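# Put phone on comic, closed laptop onto stand

## Task

Get the phone lying flat with all of it resting on the comic book, and get the closed laptop seated on the laptop stand with its top face upward and one of its long edges resting against the stand's lips; at the end neither gripper may be touching either object.

## Robot and tools

Robot: two arms, left_arm and right_arm, each ending in a two-finger parallel gripper. The fingers point along the gripper's +z axis and spread along its y axis. end_effector_position is the spot between the finger pads, roughly 1 cm short of the tips.

Frame: every pose, velocity and target uses the scene frame. Its origin sits at table-top height, halfway between the two nominal arm bases. +z is up, +x points out over the table, and left_arm is on the +y side. Arm names do not match image sides. Real bases sit slightly off their nominal spots; a BASES line, if present, gives the calibrated spot. Reported hand positions and orientations may be off by a few centimetres, more at long reach.

Row layout (shared by execute_actions and move): one list of 14 numbers covering both arms, each in [-1, 1]: dx, dy, dz, rx, ry, rz, opening for left_arm, then the same seven for right_arm. Both arms are always included. dx, dy, dz are an offset along scene axes and rx, ry, rz form one rotation vector about the gripper's own position; 1.0 equals 0.6 m or 180 degrees. These six are offsets, not poses, measured from that arm's Hand target at the start of the action or move (not from the previous row). Sending the same offset again moves further. A translation longer than 1.0 gets scaled down along its line. Sending six zeros re-requests the current Hand target. Opening is absolute: +1 fully open (0.094 m), -1 closed. A 0 is a real opening command, so to keep a gripper unchanged resend its current value (see Tool commands).

execute_actions(actions, cameras): actions is a list of up to 15 actions; each action is a table of up to 15 rows, each row held for one 1/30 s step. A short table repeats its final row until the action's 15 steps are done. An empty list just returns the state and images. cameras selects images: omitted, null or ["all"] gives all, [] gives none; an unknown name invalidates the call.

move(target, speed, blend, opening_speed, blocking, cameras): drives each gripper in a straight line toward the offset given by target, either one 14-number row or up to 15 rows, all offsets counted from the same starting Hand targets. speed is path top speed in m/s, 0.002 to 4.3, default 0.25 (rotation up to twice that in rad/s), one value or one per target. blend (m) rounds corners between listed targets; 0 means stop at each. opening_speed (0.2 or more, per second on the -1..1 scale) makes finger motion gradual; use a low value when closing on fragile items. A move lasts at least 0.5 s and is cut off at 10 s. Paths ignore obstacles and the other arm, and grippers lag and can overshoot their path, especially when fast or with the arm nearly straight. Avoid paths passing near an arm's own base; go around it. blocking=false returns after about 0.5 s while motion continues. The result adds a move: line with the ending (done, off_target, moving, held, fault) and any limits (paced = pose clipped, held = steps withheld). done means within 10 mm and 2 degrees; neither done nor off_target tells you about contact.

wait(seconds, cameras): 0 to 10 s, arms hold their last command; a running move keeps going. stop(cameras): brakes a running move; needs braking room. zoom_image(camera, region): camera is cam_head_left or cam_head_right (each 896x504); region [x0, y0, x1, y1] in pixels from the top-left, at most 504 by 504. finished_scene(scene): ends the current scene, given its number; irreversible.

Reading results: Hand target is the last commanded pose after clipping; the next offsets start there. Grippers often rest short of it because of friction or weight, a centimetre or more, which is not evidence of contact; resend the missing distance as an offset. Orientation commands are clipped to within 40 degrees of the measured one each step. grip_measured is the measured opening on the command scale; it reads a little wide when empty and a few mm narrow on a squeezed hard part, and it tracks the command even past first touch, so it does not reveal contact. To release, command an opening well above grip_measured. grip_effort_nm is motor effort (negative closes), not pad force. Joint velocities marked within noise means the arm is still. Joint torques include the arm's weight; joints 3 and 4 wrap at ±28 N m. Joint ranges (rad): waist -2.880 to 2.880, shoulder 0.000 to 3.142, elbow 0.000 to 3.019 (straight at 2.964), wrist pitch -1.693 to 1.571, wrist yaw -1.571 to 1.571, wrist roll -2.094 to 2.094.

Cautions: an arm blocked by an object keeps pushing until commanded back past its gripper. Faster or deeper contact presses harder. Never let objects fall off the table or be left off it, never release moving parts, avoid slams and hard pushes. Keep the arms from striking or squeezing each other; a gripper closing on the other arm's fingers counts as a press. The clearance check may hold commands bringing arms close, but not gripper-to-gripper contact. Loose objects may occasionally get nudged by outside pushes. Holding loads, staying stretched, or pushing at unreachable poses heats motors; MOTOR HOT appears near 85 °C, and at 100 °C that arm goes limp for 30 s or more (OVER-TEMPERATURE FAULT), possibly without warning. Finish with both grippers clear of the phone and laptop.

Each tool is called after "Request:" as a command line: name --argument value for each argument, lists and objects as JSON in quotes; but a table of rows of numbers goes row by row, as --pt "numbers of a row", without its own name.

## Session

Request:
execute_actions --actions '[]'

Scene clock: 0.00 s.
left_arm: end_effector_position=(+0.4917, +0.7724, +0.2723) grip_measured=+1.000 grip_effort_nm=n/a end_effector_quat_wxyz=(+0.538, +0.343, +0.763, +0.102) | right_arm: end_effector_position=(+0.0817, -0.5453, +0.1551) grip_measured=+1.000 grip_effort_nm=n/a end_effector_quat_wxyz=(-0.018, +0.931, +0.365, +0.017)
Joint positions: left_arm=[1.045 1.959 1.826 -0.901 1.086 1.589 0.094] | right_arm=[-1.159 1.068 0.818 -1.355 -0.035 1.239 0.094]
Joint velocities: within noise
Joint torques (N m): no reading
Motor temperatures (°C): left_arm=[23 25 27 24 28 25 28] | right_arm=[27 30 27 25 24 24 25]
Heat: left arm: hottest wrist yaw 28 °C; right arm: hottest shoulder 30 °C.
Hand target: left_arm +0.4939, +0.7763, +0.2941; +0.539, +0.352, +0.755, +0.121 | right_arm +0.0850, -0.5527, +0.1634; -0.006, +0.931, +0.366, +0.017
Tool commands: left_gripper/opening=+1.0 right_gripper/opening=+1.0

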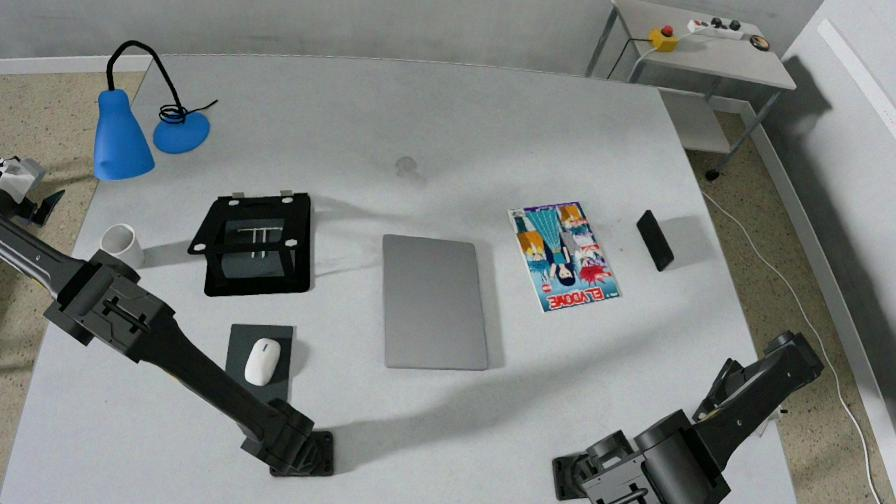

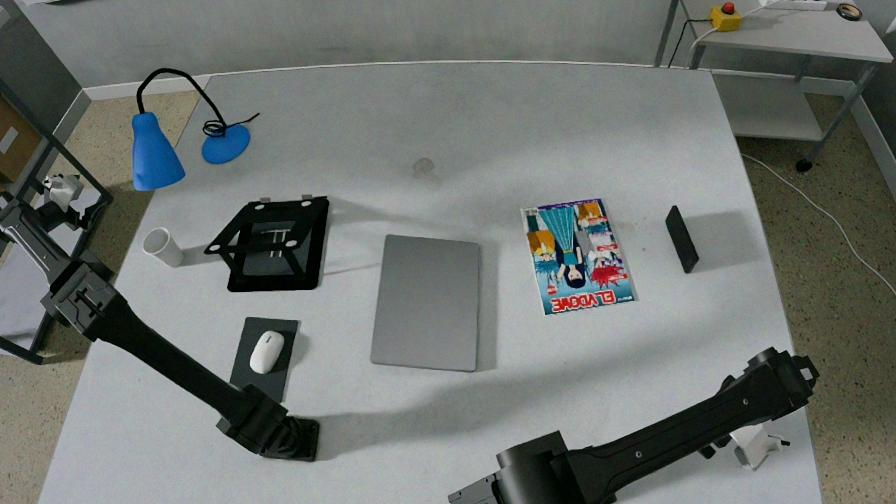

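Request:
zoom_image --camera "cam_head_left" --region '[170, 170, 400, 300]'

Request:
zoom_image --camera "cam_head_right" --region '[180, 170, 410, 300]'

Request:
zoom_image --camera "cam_head_right" --region '[500, 180, 730, 320]'

Request:
zoom_image --camera "cam_head_left" --region '[360, 220, 510, 390]'

Scaled by 2.191.

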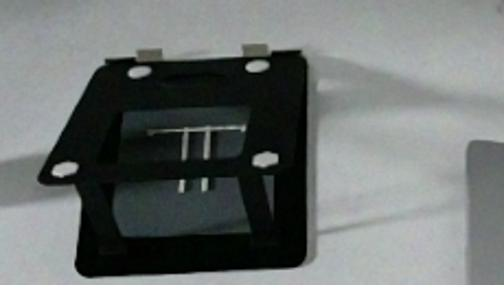

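Scaled by 2.191.

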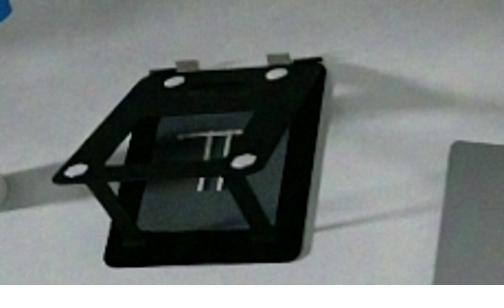

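Scaled by 2.191.

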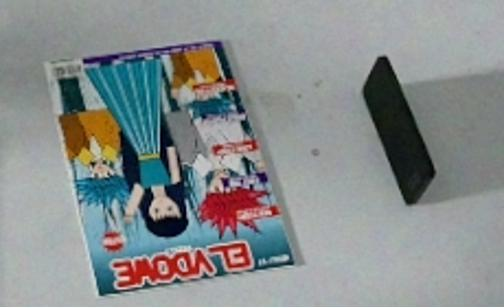

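Scaled by 2.965.

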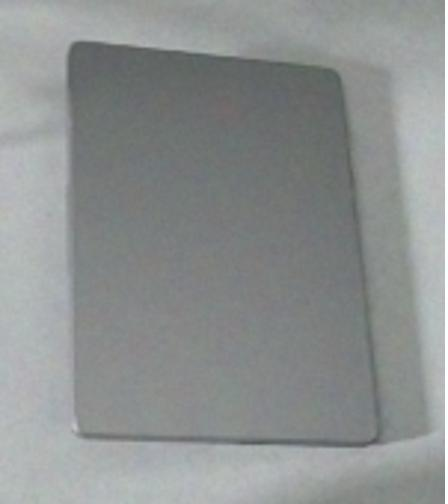

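Request:
move --target '[0,0,0,0,0,0,1, 0.79,0.09,0.11,0,0,-0.239,1]' --speed 0.5

Request:
zoom_image --camera "cam_head_left" --region '[560, 160, 760, 320]'

Request:
zoom_image --camera "cam_head_right" --region '[560, 160, 760, 320]'

Request:
zoom_image --camera "cam_head_left" --region '[420, 320, 500, 380]'

Request:
zoom_image --camera "cam_head_right" --region '[360, 330, 400, 370]'

Scene clock: 67.90 s.
left_arm: end_effector_position=(+0.4917, +0.7724, +0.2723) grip_measured=+1.000 grip_effort_nm=0.022 end_effector_quat_wxyz=(+0.538, +0.343, +0.763, +0.102) | right_arm: end_effector_position=(+0.5448, -0.4917, +0.2250) grip_measured=+1.000 grip_effort_nm=-0.002 end_effector_quat_wxyz=(-0.100, +0.935, +0.335, +0.064)
Joint positions: left_arm=[1.045 1.959 1.826 -0.901 1.086 1.589 0.094] | right_arm=[-0.379 1.958 1.985 -1.635 -0.236 2.075 0.094]
Joint velocities: within noise
Joint torques (N m): left_arm=[-1.38 -23.88 13.78 1.03 0.5 -0.05] | right_arm=[0.21 -20.19 12.64 -0.29 -0.11 0.23]
Motor temperatures (°C): left_arm=[23 29 33 24 28 24 27] | right_arm=[27 31 36 25 24 24 25]
Heat: left arm: hottest elbow 33 °C; right arm: hottest elbow 36 °C.
Hand target: left_arm +0.4939, +0.7763, +0.2941; +0.539, +0.352, +0.755, +0.121 | right_arm +0.5590, -0.4988, +0.2295; -0.003, +1.000, +0.011, +0.020
Off the commanded pose: left_arm 0.022 m, 3 deg | right_arm 0.016 m, 41 deg; orientation clipped.
joint sent to its limit (right arm) — joint 6 (wrist roll), upper limit. The joint targets are off in orientation, not in position.
move: off_target (left_arm, right_arm); limits=paced

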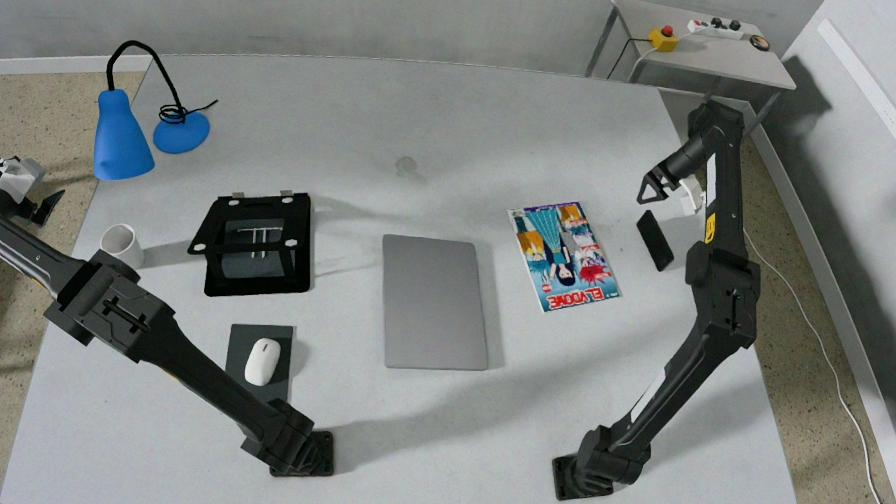

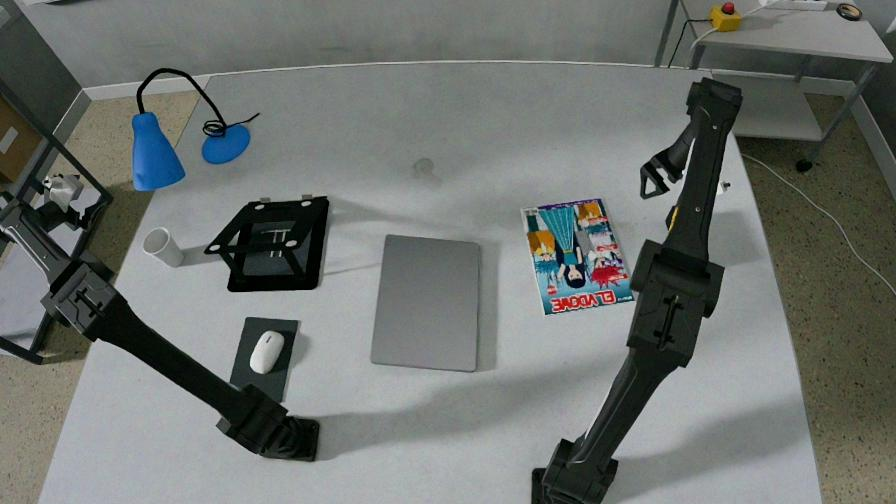

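Scaled by 2.520.

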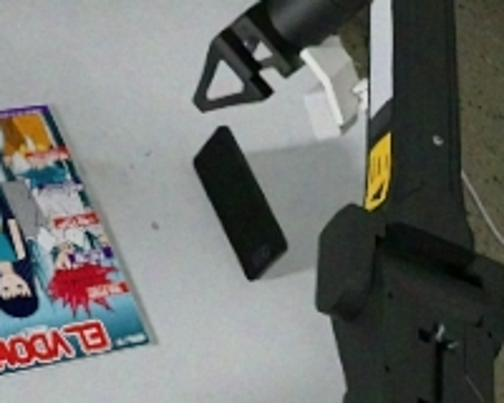

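Scaled by 2.520.

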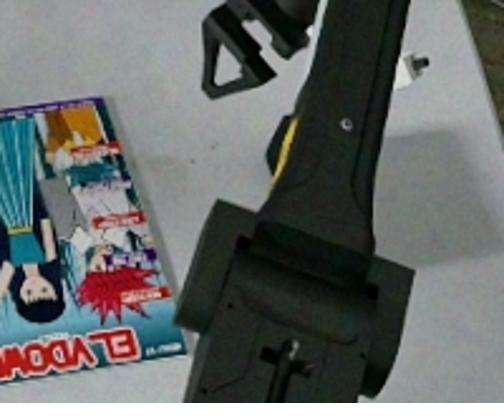

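Scaled by 6.300.

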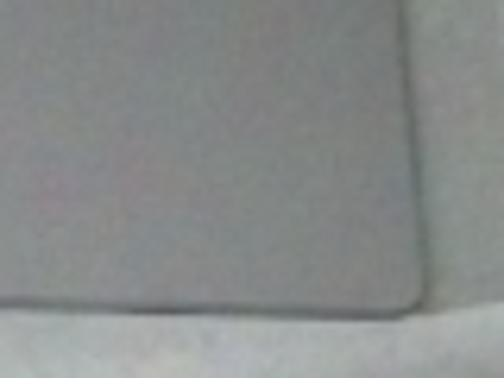

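Scaled by 12.600.

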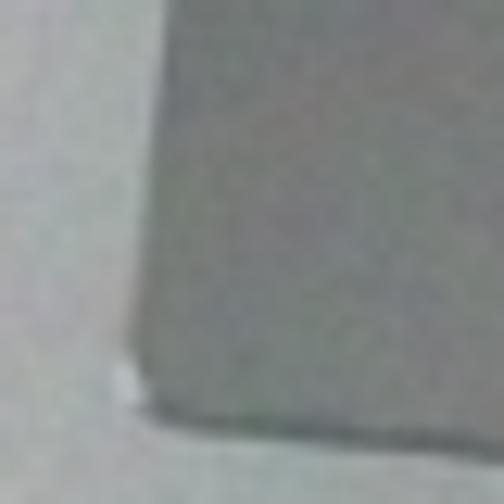

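Request:
move --target '[0,0,0,0,0,0,1, 0,0,-0.1,0,0,0.97,1]' --speed 1.2

Request:
zoom_image --camera "cam_head_left" --region '[560, 160, 760, 320]'

Request:
zoom_image --camera "cam_head_right" --region '[560, 140, 760, 300]'

Scene clock: 76.70 s.
left_arm: end_effector_position=(+0.4917, +0.7724, +0.2723) grip_measured=+1.000 grip_effort_nm=0.027 end_effector_quat_wxyz=(+0.538, +0.343, +0.763, +0.102) | right_arm: end_effector_position=(+0.5594, -0.5007, +0.1755) grip_measured=+1.000 grip_effort_nm=-0.042 end_effector_quat_wxyz=(-0.018, +0.041, +0.999, -0.004)
Joint positions: left_arm=[1.045 1.959 1.826 -0.901 1.086 1.589 0.094] | right_arm=[-0.314 2.014 1.955 -1.546 0.017 -0.226 0.094]
Joint velocities: within noise
Joint torques (N m): left_arm=[-1.9 -23.53 13.75 1.11 0.49 -0.04] | right_arm=[0.5 -23.88 7.25 0.46 -0.04 0.1]
Motor temperatures (°C): left_arm=[23 30 33 24 28 24 27] | right_arm=[27 31 37 25 24 23 25]
Heat: left arm: hottest elbow 33 °C; right arm: hottest elbow 37 °C.
Hand target: left_arm +0.4939, +0.7763, +0.2941; +0.539, +0.352, +0.755, +0.121 | right_arm +0.5589, -0.4987, +0.1695; -0.020, +0.036, +0.999, -0.002
Off the commanded pose: left_arm 0.022 m, 3 deg | right_arm 0.006 m, 1 deg.
move: off_target (left_arm); limits=paced

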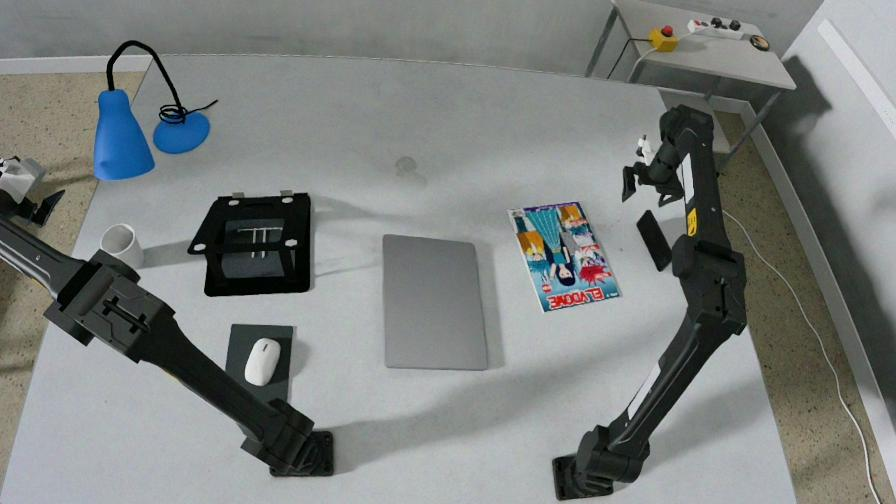

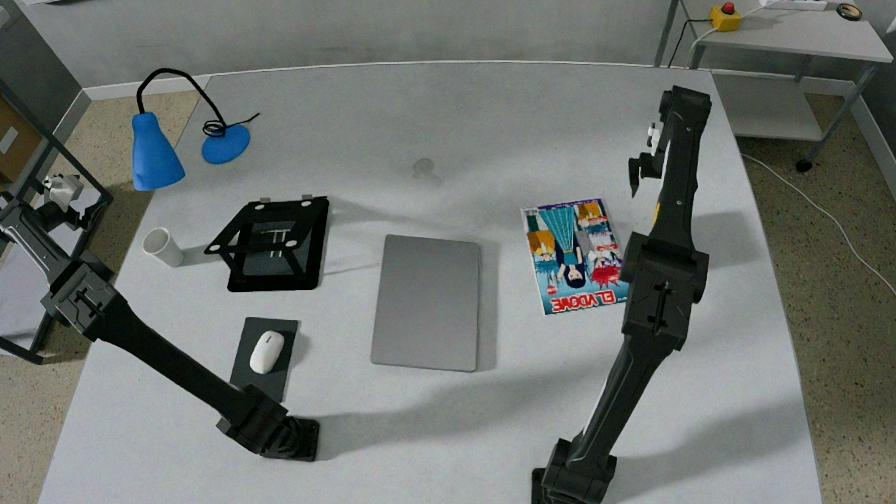

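Scaled by 2.520.

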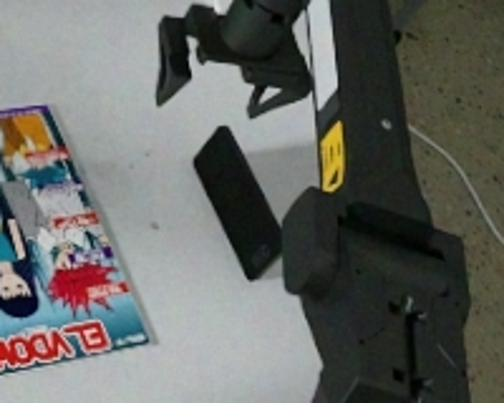

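Scaled by 2.520.

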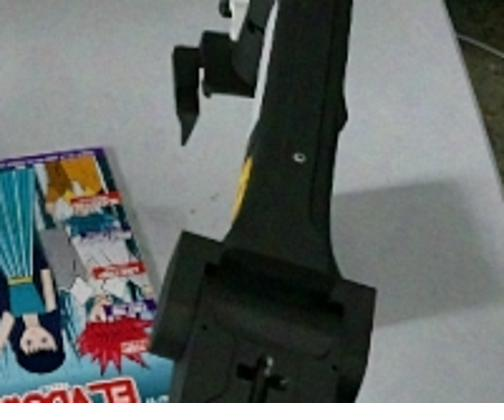

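Request:
move --target '[0,0,0,0,0,0,1, -0.035,-0.11,-0.06,0,0,0.02,1]' --speed 0.5

Request:
zoom_image --camera "cam_head_left" --region '[580, 160, 740, 290]'

Request:
zoom_image --camera "cam_head_right" --region '[580, 160, 740, 290]'

Scene clock: 87.57 s.
left_arm: end_effector_position=(+0.4917, +0.7724, +0.2723) grip_measured=+1.000 grip_effort_nm=0.027 end_effector_quat_wxyz=(+0.538, +0.343, +0.763, +0.102) | right_arm: end_effector_position=(+0.5352, -0.5691, +0.1503) grip_measured=+1.000 grip_effort_nm=-0.042 end_effector_quat_wxyz=(-0.011, +0.013, +1.000, -0.007)
Joint positions: left_arm=[1.045 1.959 1.826 -0.901 1.086 1.589 0.094] | right_arm=[-0.43 2.014 1.889 -1.461 0.022 -0.399 0.094]
Joint velocities: within noise
Joint torques (N m): left_arm=[-1.61 -24.12 13.7 1.31 0.52 -0.02] | right_arm=[0.97 -22.18 7.41 0.46 0.02 0.07]
Motor temperatures (°C): left_arm=[23 30 33 24 28 24 27] | right_arm=[27 31 37 25 24 23 25]
Heat: left arm: hottest elbow 33 °C; right arm: hottest elbow 37 °C.
Hand target: left_arm +0.4939, +0.7763, +0.2941; +0.539, +0.352, +0.755, +0.121 | right_arm +0.5379, -0.5648, +0.1335; -0.020, +0.005, +1.000, -0.003
Off the commanded pose: left_arm 0.022 m, 3 deg | right_arm 0.018 m, 1 deg.
move: off_target (left_arm, right_arm)

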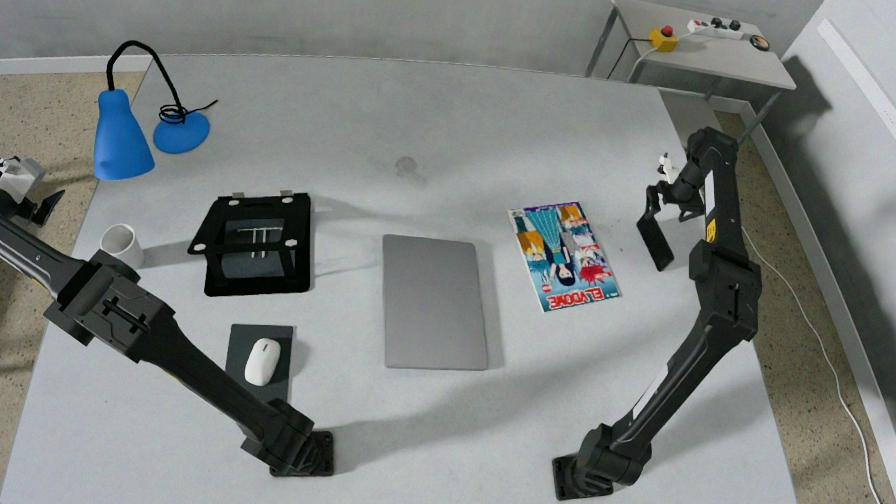

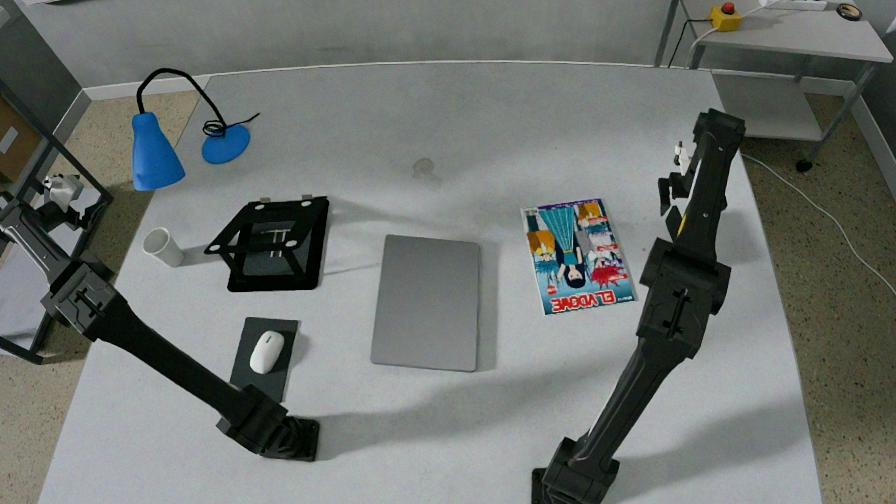

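Scaled by 3.150.

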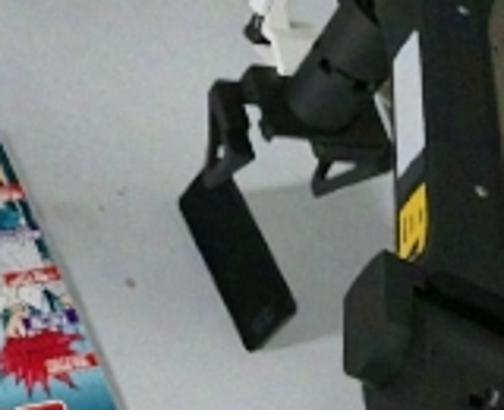

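Scaled by 3.150.

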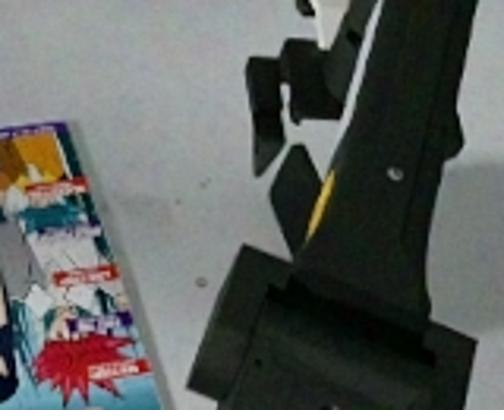

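Request:
move --target '[0,0,0,0,0,0,1, 0,-0.02,-0.14,0,0,-0.02,1]' --speed 0.3

Request:
zoom_image --camera "cam_head_left" --region '[580, 160, 740, 290]'

Request:
zoom_image --camera "cam_head_right" --region '[580, 160, 740, 290]'

Scene clock: 93.87 s.
left_arm: end_effector_position=(+0.4917, +0.7724, +0.2723) grip_measured=+1.000 grip_effort_nm=0.022 end_effector_quat_wxyz=(+0.538, +0.343, +0.763, +0.102) | right_arm: end_effector_position=(+0.5394, -0.5710, +0.0605) grip_measured=+1.000 grip_effort_nm=-0.042 end_effector_quat_wxyz=(-0.017, +0.027, +0.999, -0.005)
Joint positions: left_arm=[1.045 1.959 1.826 -0.901 1.086 1.589 0.094] | right_arm=[-0.43 2.092 1.775 -1.282 0.022 -0.37 0.094]
Joint velocities: within noise
Joint torques (N m): left_arm=[-1.2 -23.77 13.67 1.26 0.52 0] | right_arm=[-0.26 -23.65 7.98 0.46 -0.03 0.27]
Motor temperatures (°C): left_arm=[23 30 33 24 28 24 27] | right_arm=[27 32 36 25 24 23 25]
Heat: left arm: hottest elbow 33 °C; right arm: hottest elbow 36 °C.
Hand target: left_arm +0.4939, +0.7763, +0.2941; +0.539, +0.352, +0.755, +0.121 | right_arm +0.5379, -0.5768, +0.0494; -0.020, +0.036, +0.999, -0.002
Off the commanded pose: left_arm 0.022 m, 3 deg | right_arm 0.013 m, 1 deg.
move: off_target (left_arm, right_arm)

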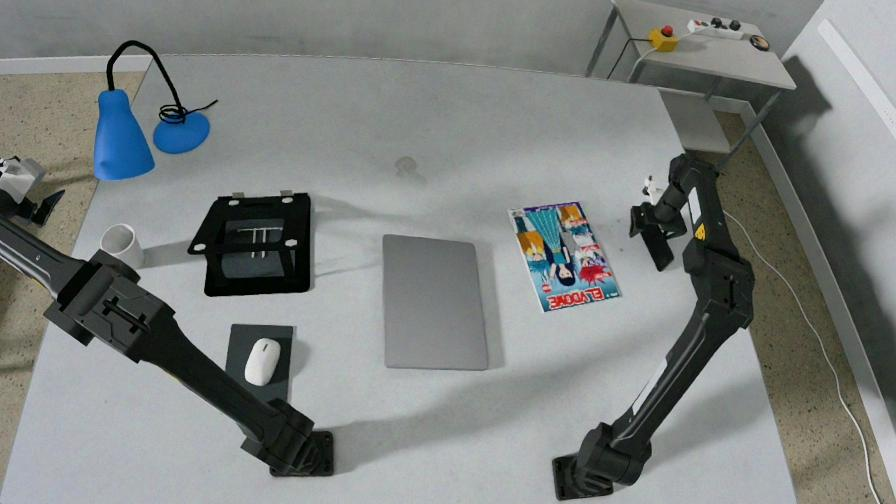

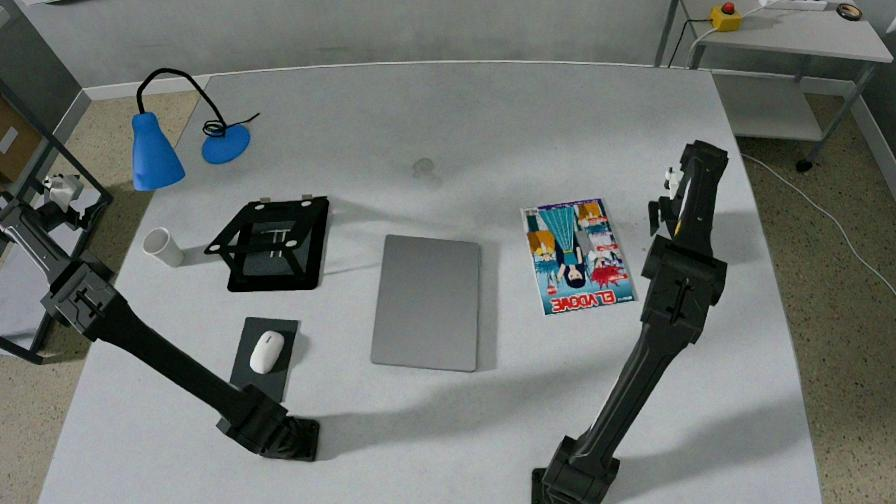

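Scaled by 3.150.

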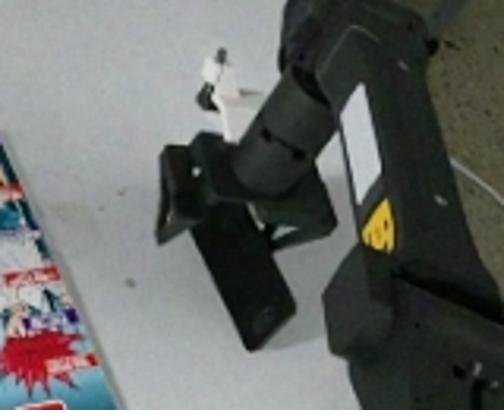

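Scaled by 3.150.

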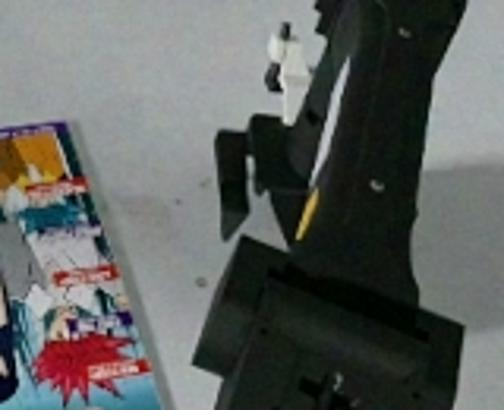

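Request:
move --pt "0 0 0 0 0 0 1 -0.035 0.0 -0.01 0 0 0 1" --pt "0 0 0 0 0 0 1 -0.035 0.0 -0.01 0 0 0 -0.95" --speed 0.15 --opening_speed 0.7

Request:
zoom_image --camera "cam_head_left" --region '[580, 160, 740, 290]'

Scene clock: 101.67 s.
left_arm: end_effector_position=(+0.4917, +0.7724, +0.2723) grip_measured=+1.000 grip_effort_nm=0.022 end_effector_quat_wxyz=(+0.538, +0.343, +0.763, +0.102) | right_arm: end_effector_position=(+0.5199, -0.5706, +0.0345) grip_measured=-0.948 grip_effort_nm=-0.081 end_effector_quat_wxyz=(-0.029, +0.033, +0.999, +0.002)
Joint positions: left_arm=[1.045 1.959 1.826 -0.901 1.086 1.589 0.094] | right_arm=[-0.444 2.089 1.698 -1.235 0.019 -0.371 0.002]
Joint velocities: within noise
Joint torques (N m): left_arm=[-1.55 -24.06 13.64 1.18 0.49 -0.04] | right_arm=[-0.32 -26.05 6.72 0.38 0.09 0.11]
Motor temperatures (°C): left_arm=[23 30 34 24 28 24 27] | right_arm=[27 33 36 25 24 23 25]
Heat: left arm: hottest elbow 34 °C; right arm: hottest elbow 36 °C.
Hand target: left_arm +0.4939, +0.7763, +0.2941; +0.539, +0.352, +0.755, +0.121 | right_arm +0.5169, -0.5769, +0.0435; -0.020, +0.036, +0.999, -0.002
Off the commanded pose: left_arm 0.022 m, 3 deg | right_arm 0.011 m, 1 deg.
move: off_target (left_arm, right_arm); target 2's new opening was sent with right_arm's hand 0.011 m and 1 deg from that target

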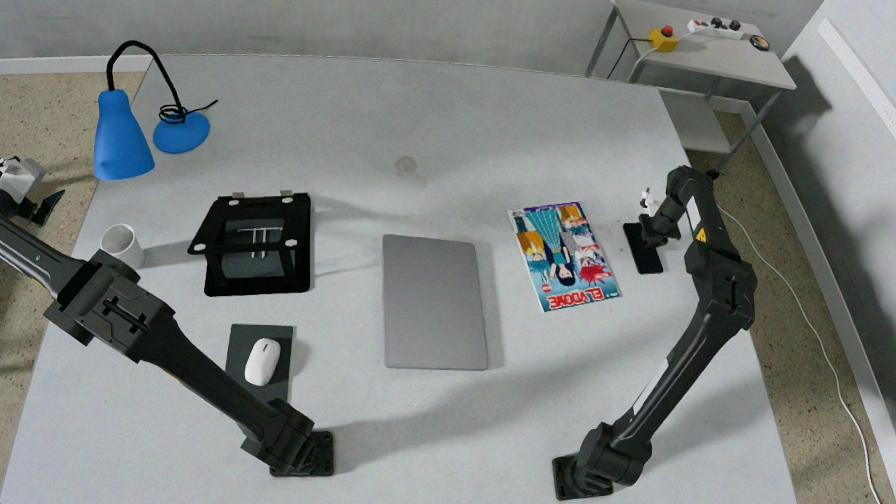

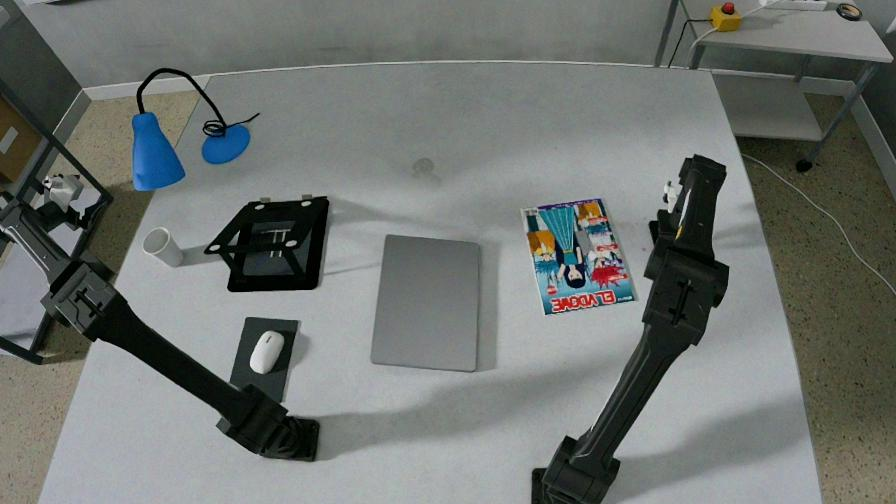

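Scaled by 3.150.

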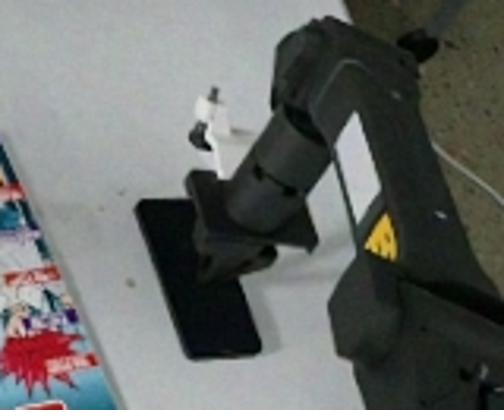

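Request:
move --pt "0 0 0 0 0 0 1 0.0 0.0 0.055 0 0 0.03 -0.95" --pt "0 0 0 0 0 0 1 0.01 0 0.055 0 0 0.07 1" --pt "0 0 0 0 0 0 1 0.01 0 -0.025 0 0 0.07 1" --speed 0.25

Request:
zoom_image --camera "cam_head_left" --region '[580, 160, 740, 290]'

Request:
zoom_image --camera "cam_head_right" --region '[580, 160, 740, 290]'

Scene clock: 115.53 s.
left_arm: end_effector_position=(+0.4917, +0.7724, +0.2723) grip_measured=+1.000 grip_effort_nm=0.027 end_effector_quat_wxyz=(+0.538, +0.343, +0.763, +0.102) | right_arm: end_effector_position=(+0.5282, -0.5761, +0.0526) grip_measured=+0.999 grip_effort_nm=0.066 end_effector_quat_wxyz=(-0.005, -0.072, +0.997, -0.013)
Joint positions: left_arm=[1.045 1.959 1.826 -0.901 1.086 1.589 0.094] | right_arm=[-0.444 2.058 1.698 -1.206 0.027 -0.583 0.094]
Joint velocities: within noise
Joint torques (N m): left_arm=[-1.61 -23.18 13.67 0.99 0.47 -0.01] | right_arm=[0.03 -22.07 6.94 0.5 0.02 0.1]
Motor temperatures (°C): left_arm=[23 31 34 24 28 24 27] | right_arm=[27 34 36 25 24 23 25]
Heat: left arm: hottest elbow 34 °C; right arm: hottest elbow 36 °C.
Hand target: left_arm +0.4939, +0.7763, +0.2941; +0.539, +0.352, +0.755, +0.121 | right_arm +0.5229, -0.5769, +0.0285; -0.020, -0.074, +0.997, -0.005
Off the commanded pose: left_arm 0.022 m, 3 deg | right_arm 0.025 m, 2 deg.
move: off_target (left_arm, right_arm); target 2's new opening was sent with right_arm's hand 0.024 m and 2 deg from that target

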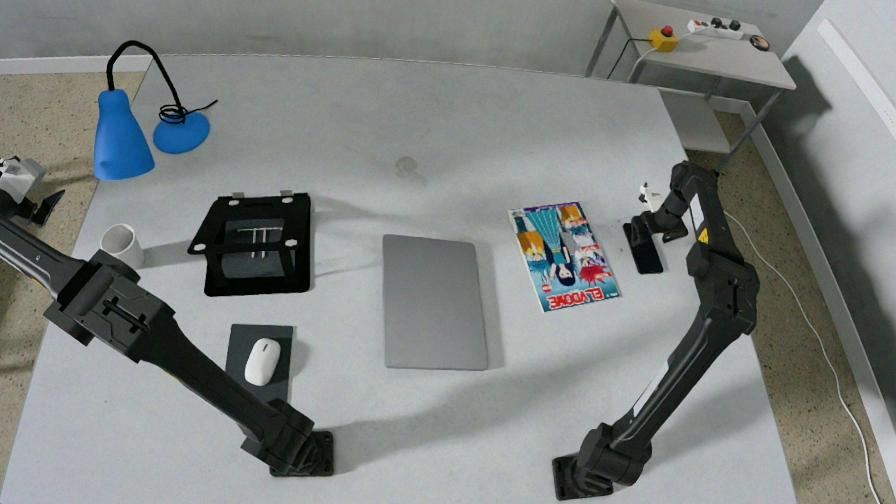

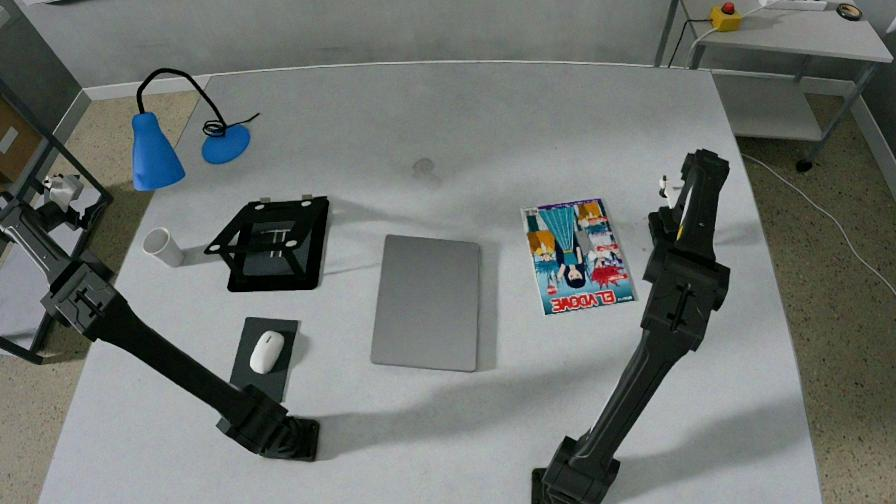

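Scaled by 3.150.

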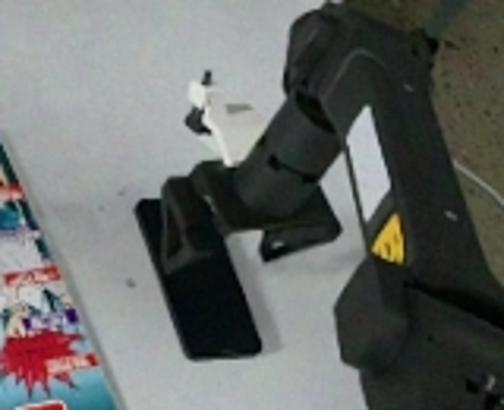

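Scaled by 3.150.

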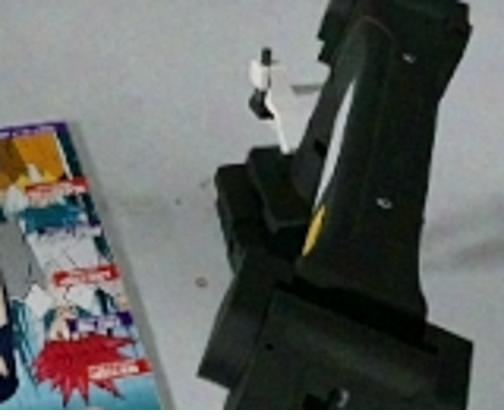

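Request:
move --target '[0,0,0,0,0,0,1, 0.01,-0.003,-0.055,0,0,-0.005,1]' --speed 0.12

Request:
zoom_image --camera "cam_head_left" --region '[580, 160, 740, 290]'

Scene clock: 119.63 s.
left_arm: end_effector_position=(+0.4917, +0.7724, +0.2723) grip_measured=+1.000 grip_effort_nm=0.027 end_effector_quat_wxyz=(+0.538, +0.343, +0.763, +0.102) | right_arm: end_effector_position=(+0.5334, -0.5785, +0.0169) grip_measured=+0.999 grip_effort_nm=0.066 end_effector_quat_wxyz=(-0.007, -0.071, +0.997, -0.012)
Joint positions: left_arm=[1.045 1.959 1.826 -0.901 1.086 1.589 0.094] | right_arm=[-0.444 2.113 1.69 -1.148 0.027 -0.58 0.094]
Joint velocities: within noise
Joint torques (N m): left_arm=[-1.38 -23.65 13.56 0.98 0.5 -0.03] | right_arm=[0.21 -21.77 7.01 0.42 0.02 0.22]
Motor temperatures (°C): left_arm=[23 31 34 24 28 24 27] | right_arm=[27 35 36 25 24 23 25]
Heat: left arm: hottest elbow 34 °C; right arm: hottest elbow 36 °C.
Hand target: left_arm +0.4939, +0.7763, +0.2941; +0.539, +0.352, +0.755, +0.121 | right_arm +0.5290, -0.5787, -0.0044; -0.020, -0.066, +0.998, -0.004
Off the commanded pose: left_arm 0.022 m, 3 deg | right_arm 0.022 m, 2 deg.
move: off_target (left_arm, right_arm)

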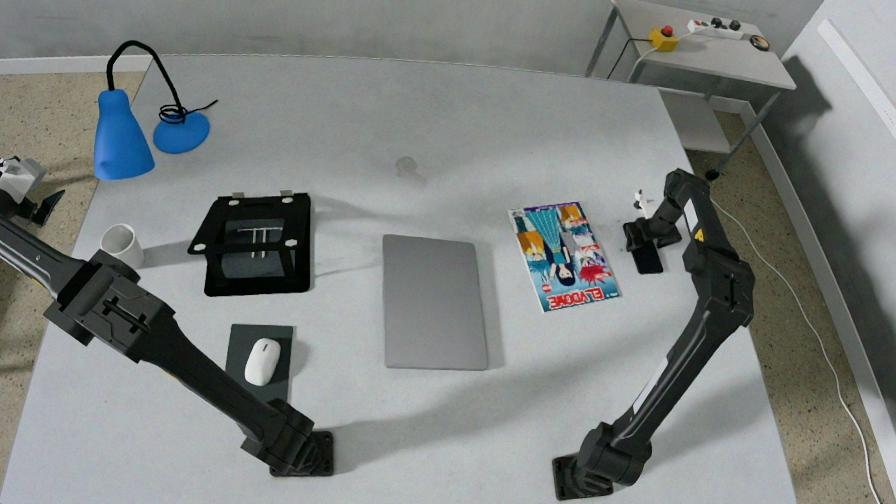

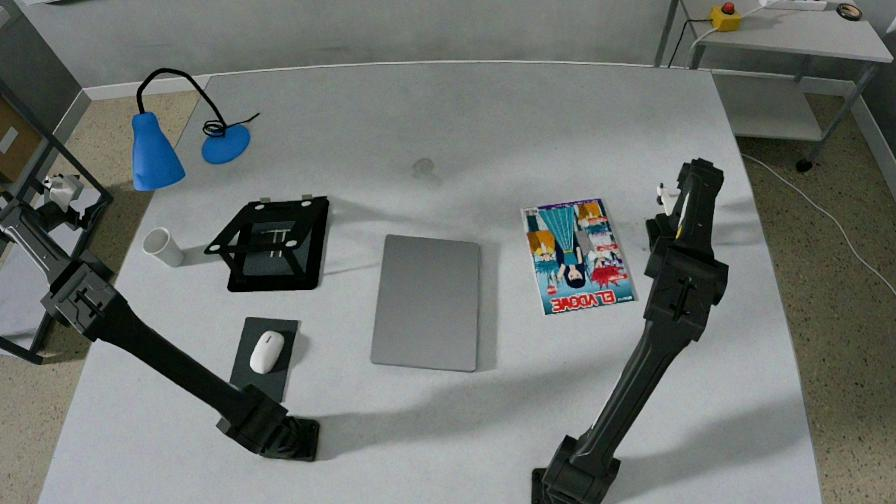

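Scaled by 3.150.

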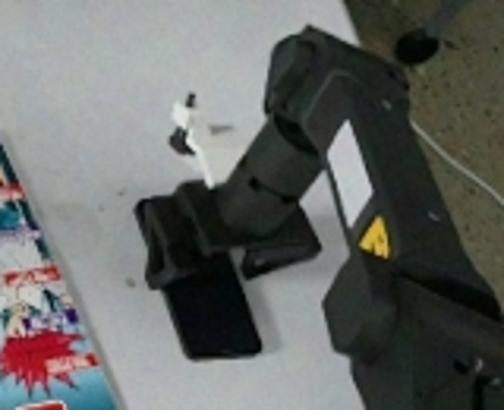

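Request:
move --pt "0 0 0 0 0 0 1 0 0 -0.012 0 0 0 1" --pt "0 0 0 0 0 0 1 0 0 -0.012 0 0 0 0.2" --speed 0.1 --opening_speed 0.5

Request:
zoom_image --camera "cam_head_left" --region '[580, 160, 740, 290]'

Scene clock: 124.20 s.
left_arm: end_effector_position=(+0.4917, +0.7724, +0.2723) grip_measured=+1.000 grip_effort_nm=0.022 end_effector_quat_wxyz=(+0.538, +0.343, +0.763, +0.102) | right_arm: end_effector_position=(+0.5356, -0.5789, +0.0169) grip_measured=+0.532 grip_effort_nm=-1.033 end_effector_quat_wxyz=(-0.003, -0.070, +0.997, -0.012)
Joint positions: left_arm=[1.045 1.959 1.826 -0.901 1.086 1.589 0.094] | right_arm=[-0.444 2.113 1.69 -1.14 0.024 -0.579 0.072]
Joint velocities: within noise
Joint torques (N m): left_arm=[-1.79 -23.59 13.76 0.96 0.52 0.01] | right_arm=[0.15 -21.3 6.56 0.62 0.11 0.21]
Motor temperatures (°C): left_arm=[23 31 34 24 28 24 27] | right_arm=[27 35 35 25 24 23 25]
Heat: left arm: hottest elbow 34 °C; right arm: hottest shoulder 35 °C.
Hand target: left_arm +0.4939, +0.7763, +0.2941; +0.539, +0.352, +0.755, +0.121 | right_arm +0.5290, -0.5787, -0.0116; -0.020, -0.066, +0.998, -0.004
Off the commanded pose: left_arm 0.022 m, 3 deg | right_arm 0.029 m, 2 deg.
move: off_target (left_arm, right_arm); target 2's new opening was sent with right_arm's hand 0.029 m and 2 deg from that target

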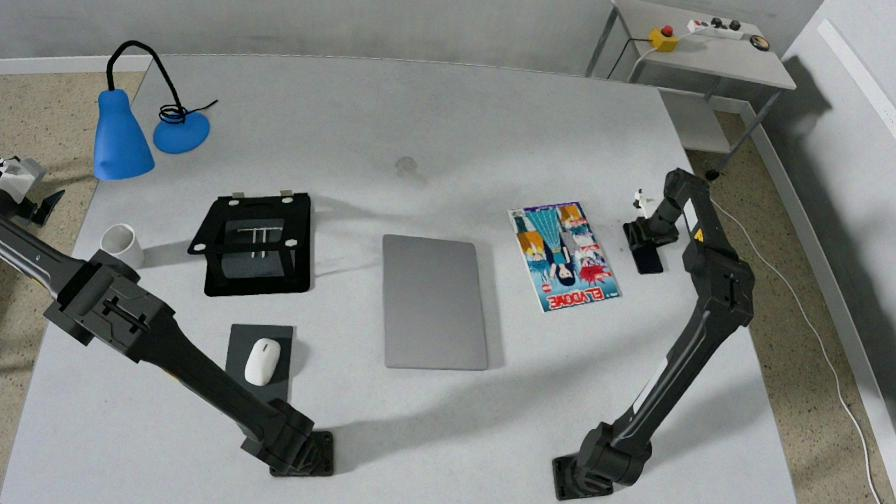

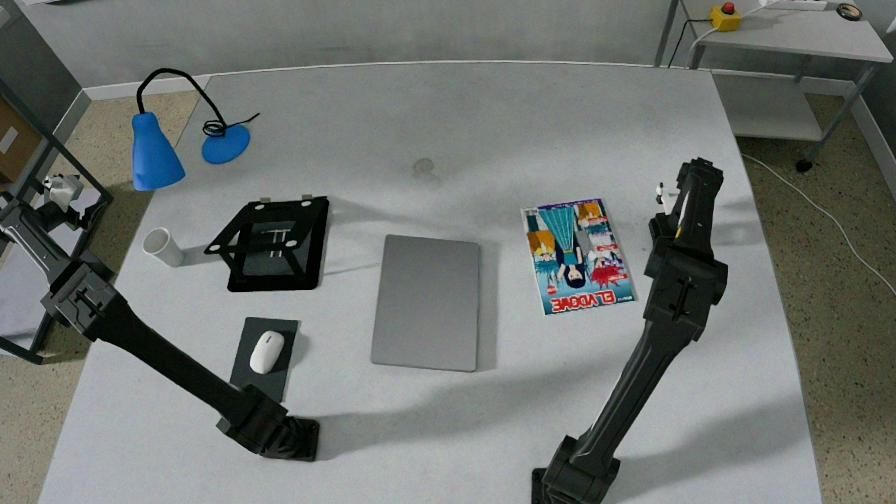

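Scaled by 3.150.

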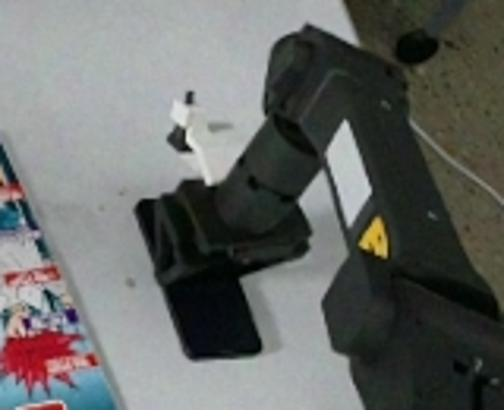

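Request:
move --pt "0 0 0 0 0 0 1 0 0 0.13 0 0 0 0.2" --pt "0 0 0 0 0 0 1 -0.045 0.387 0.13 0 0 0.0 0.2" --speed 0.35 --blend 0.03

Request:
zoom_image --camera "cam_head_left" --region '[480, 160, 680, 330]'

Request:
zoom_image --camera "cam_head_right" --region '[480, 160, 680, 330]'

Scene clock: 134.80 s.
left_arm: end_effector_position=(+0.4917, +0.7724, +0.2723) grip_measured=+1.000 grip_effort_nm=0.022 end_effector_quat_wxyz=(+0.538, +0.343, +0.763, +0.102) | right_arm: end_effector_position=(+0.5007, -0.3437, +0.0509) grip_measured=+0.532 grip_effort_nm=-1.038 end_effector_quat_wxyz=(-0.038, -0.072, +0.997, -0.001)
Joint positions: left_arm=[1.045 1.959 1.826 -0.901 1.086 1.589 0.094] | right_arm=[-0.066 1.897 1.432 -1.18 0.011 -0.204 0.072]
Joint velocities: within noise
Joint torques (N m): left_arm=[-1.49 -23.47 13.78 1.18 0.48 -0.07] | right_arm=[0.15 -23.77 6.68 0.28 0.1 0.23]
Motor temperatures (°C): left_arm=[23 31 34 24 28 24 27] | right_arm=[27 36 34 25 24 23 26]
Heat: left arm: hottest elbow 34 °C; right arm: hottest shoulder 36 °C.
Hand target: left_arm +0.4939, +0.7763, +0.2941; +0.539, +0.352, +0.755, +0.121 | right_arm +0.5019, -0.3463, +0.0664; -0.020, -0.066, +0.998, -0.004
Off the commanded pose: left_arm 0.022 m, 3 deg | right_arm 0.016 m, 2 deg.
move: off_target (left_arm, right_arm)

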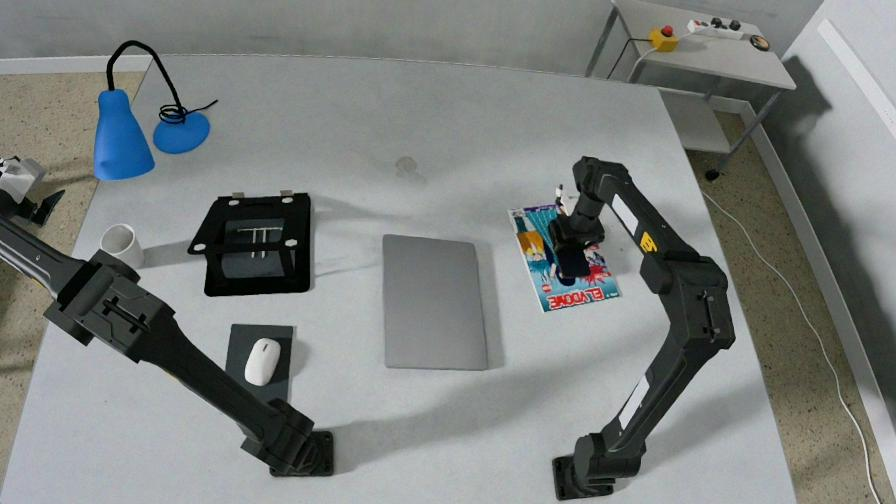

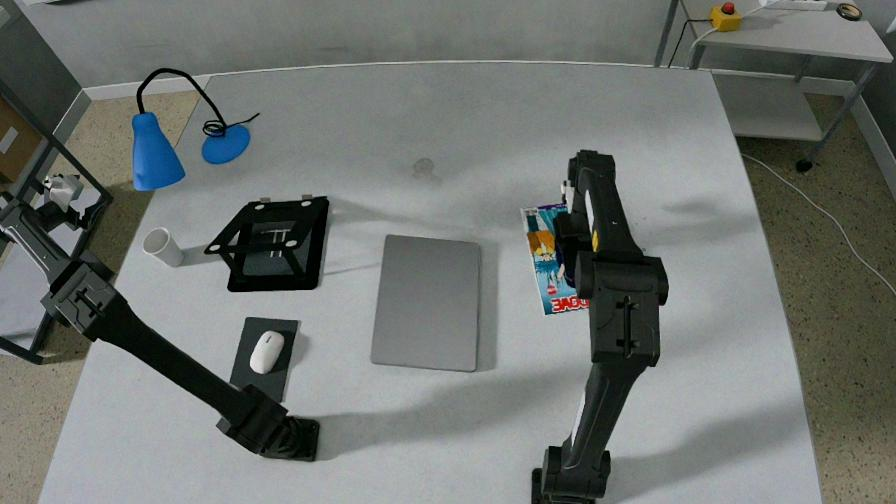

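Scaled by 2.520.

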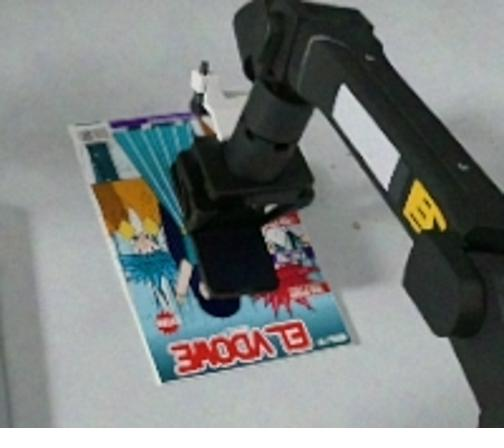

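Scaled by 2.520.

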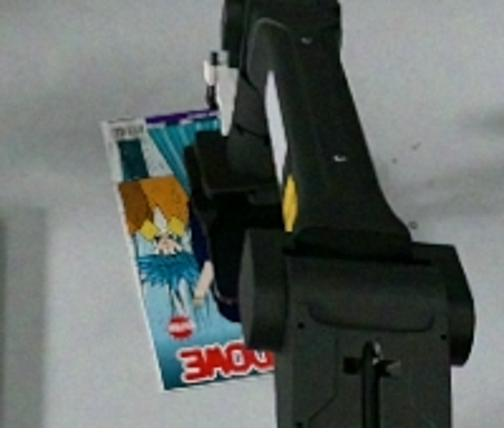

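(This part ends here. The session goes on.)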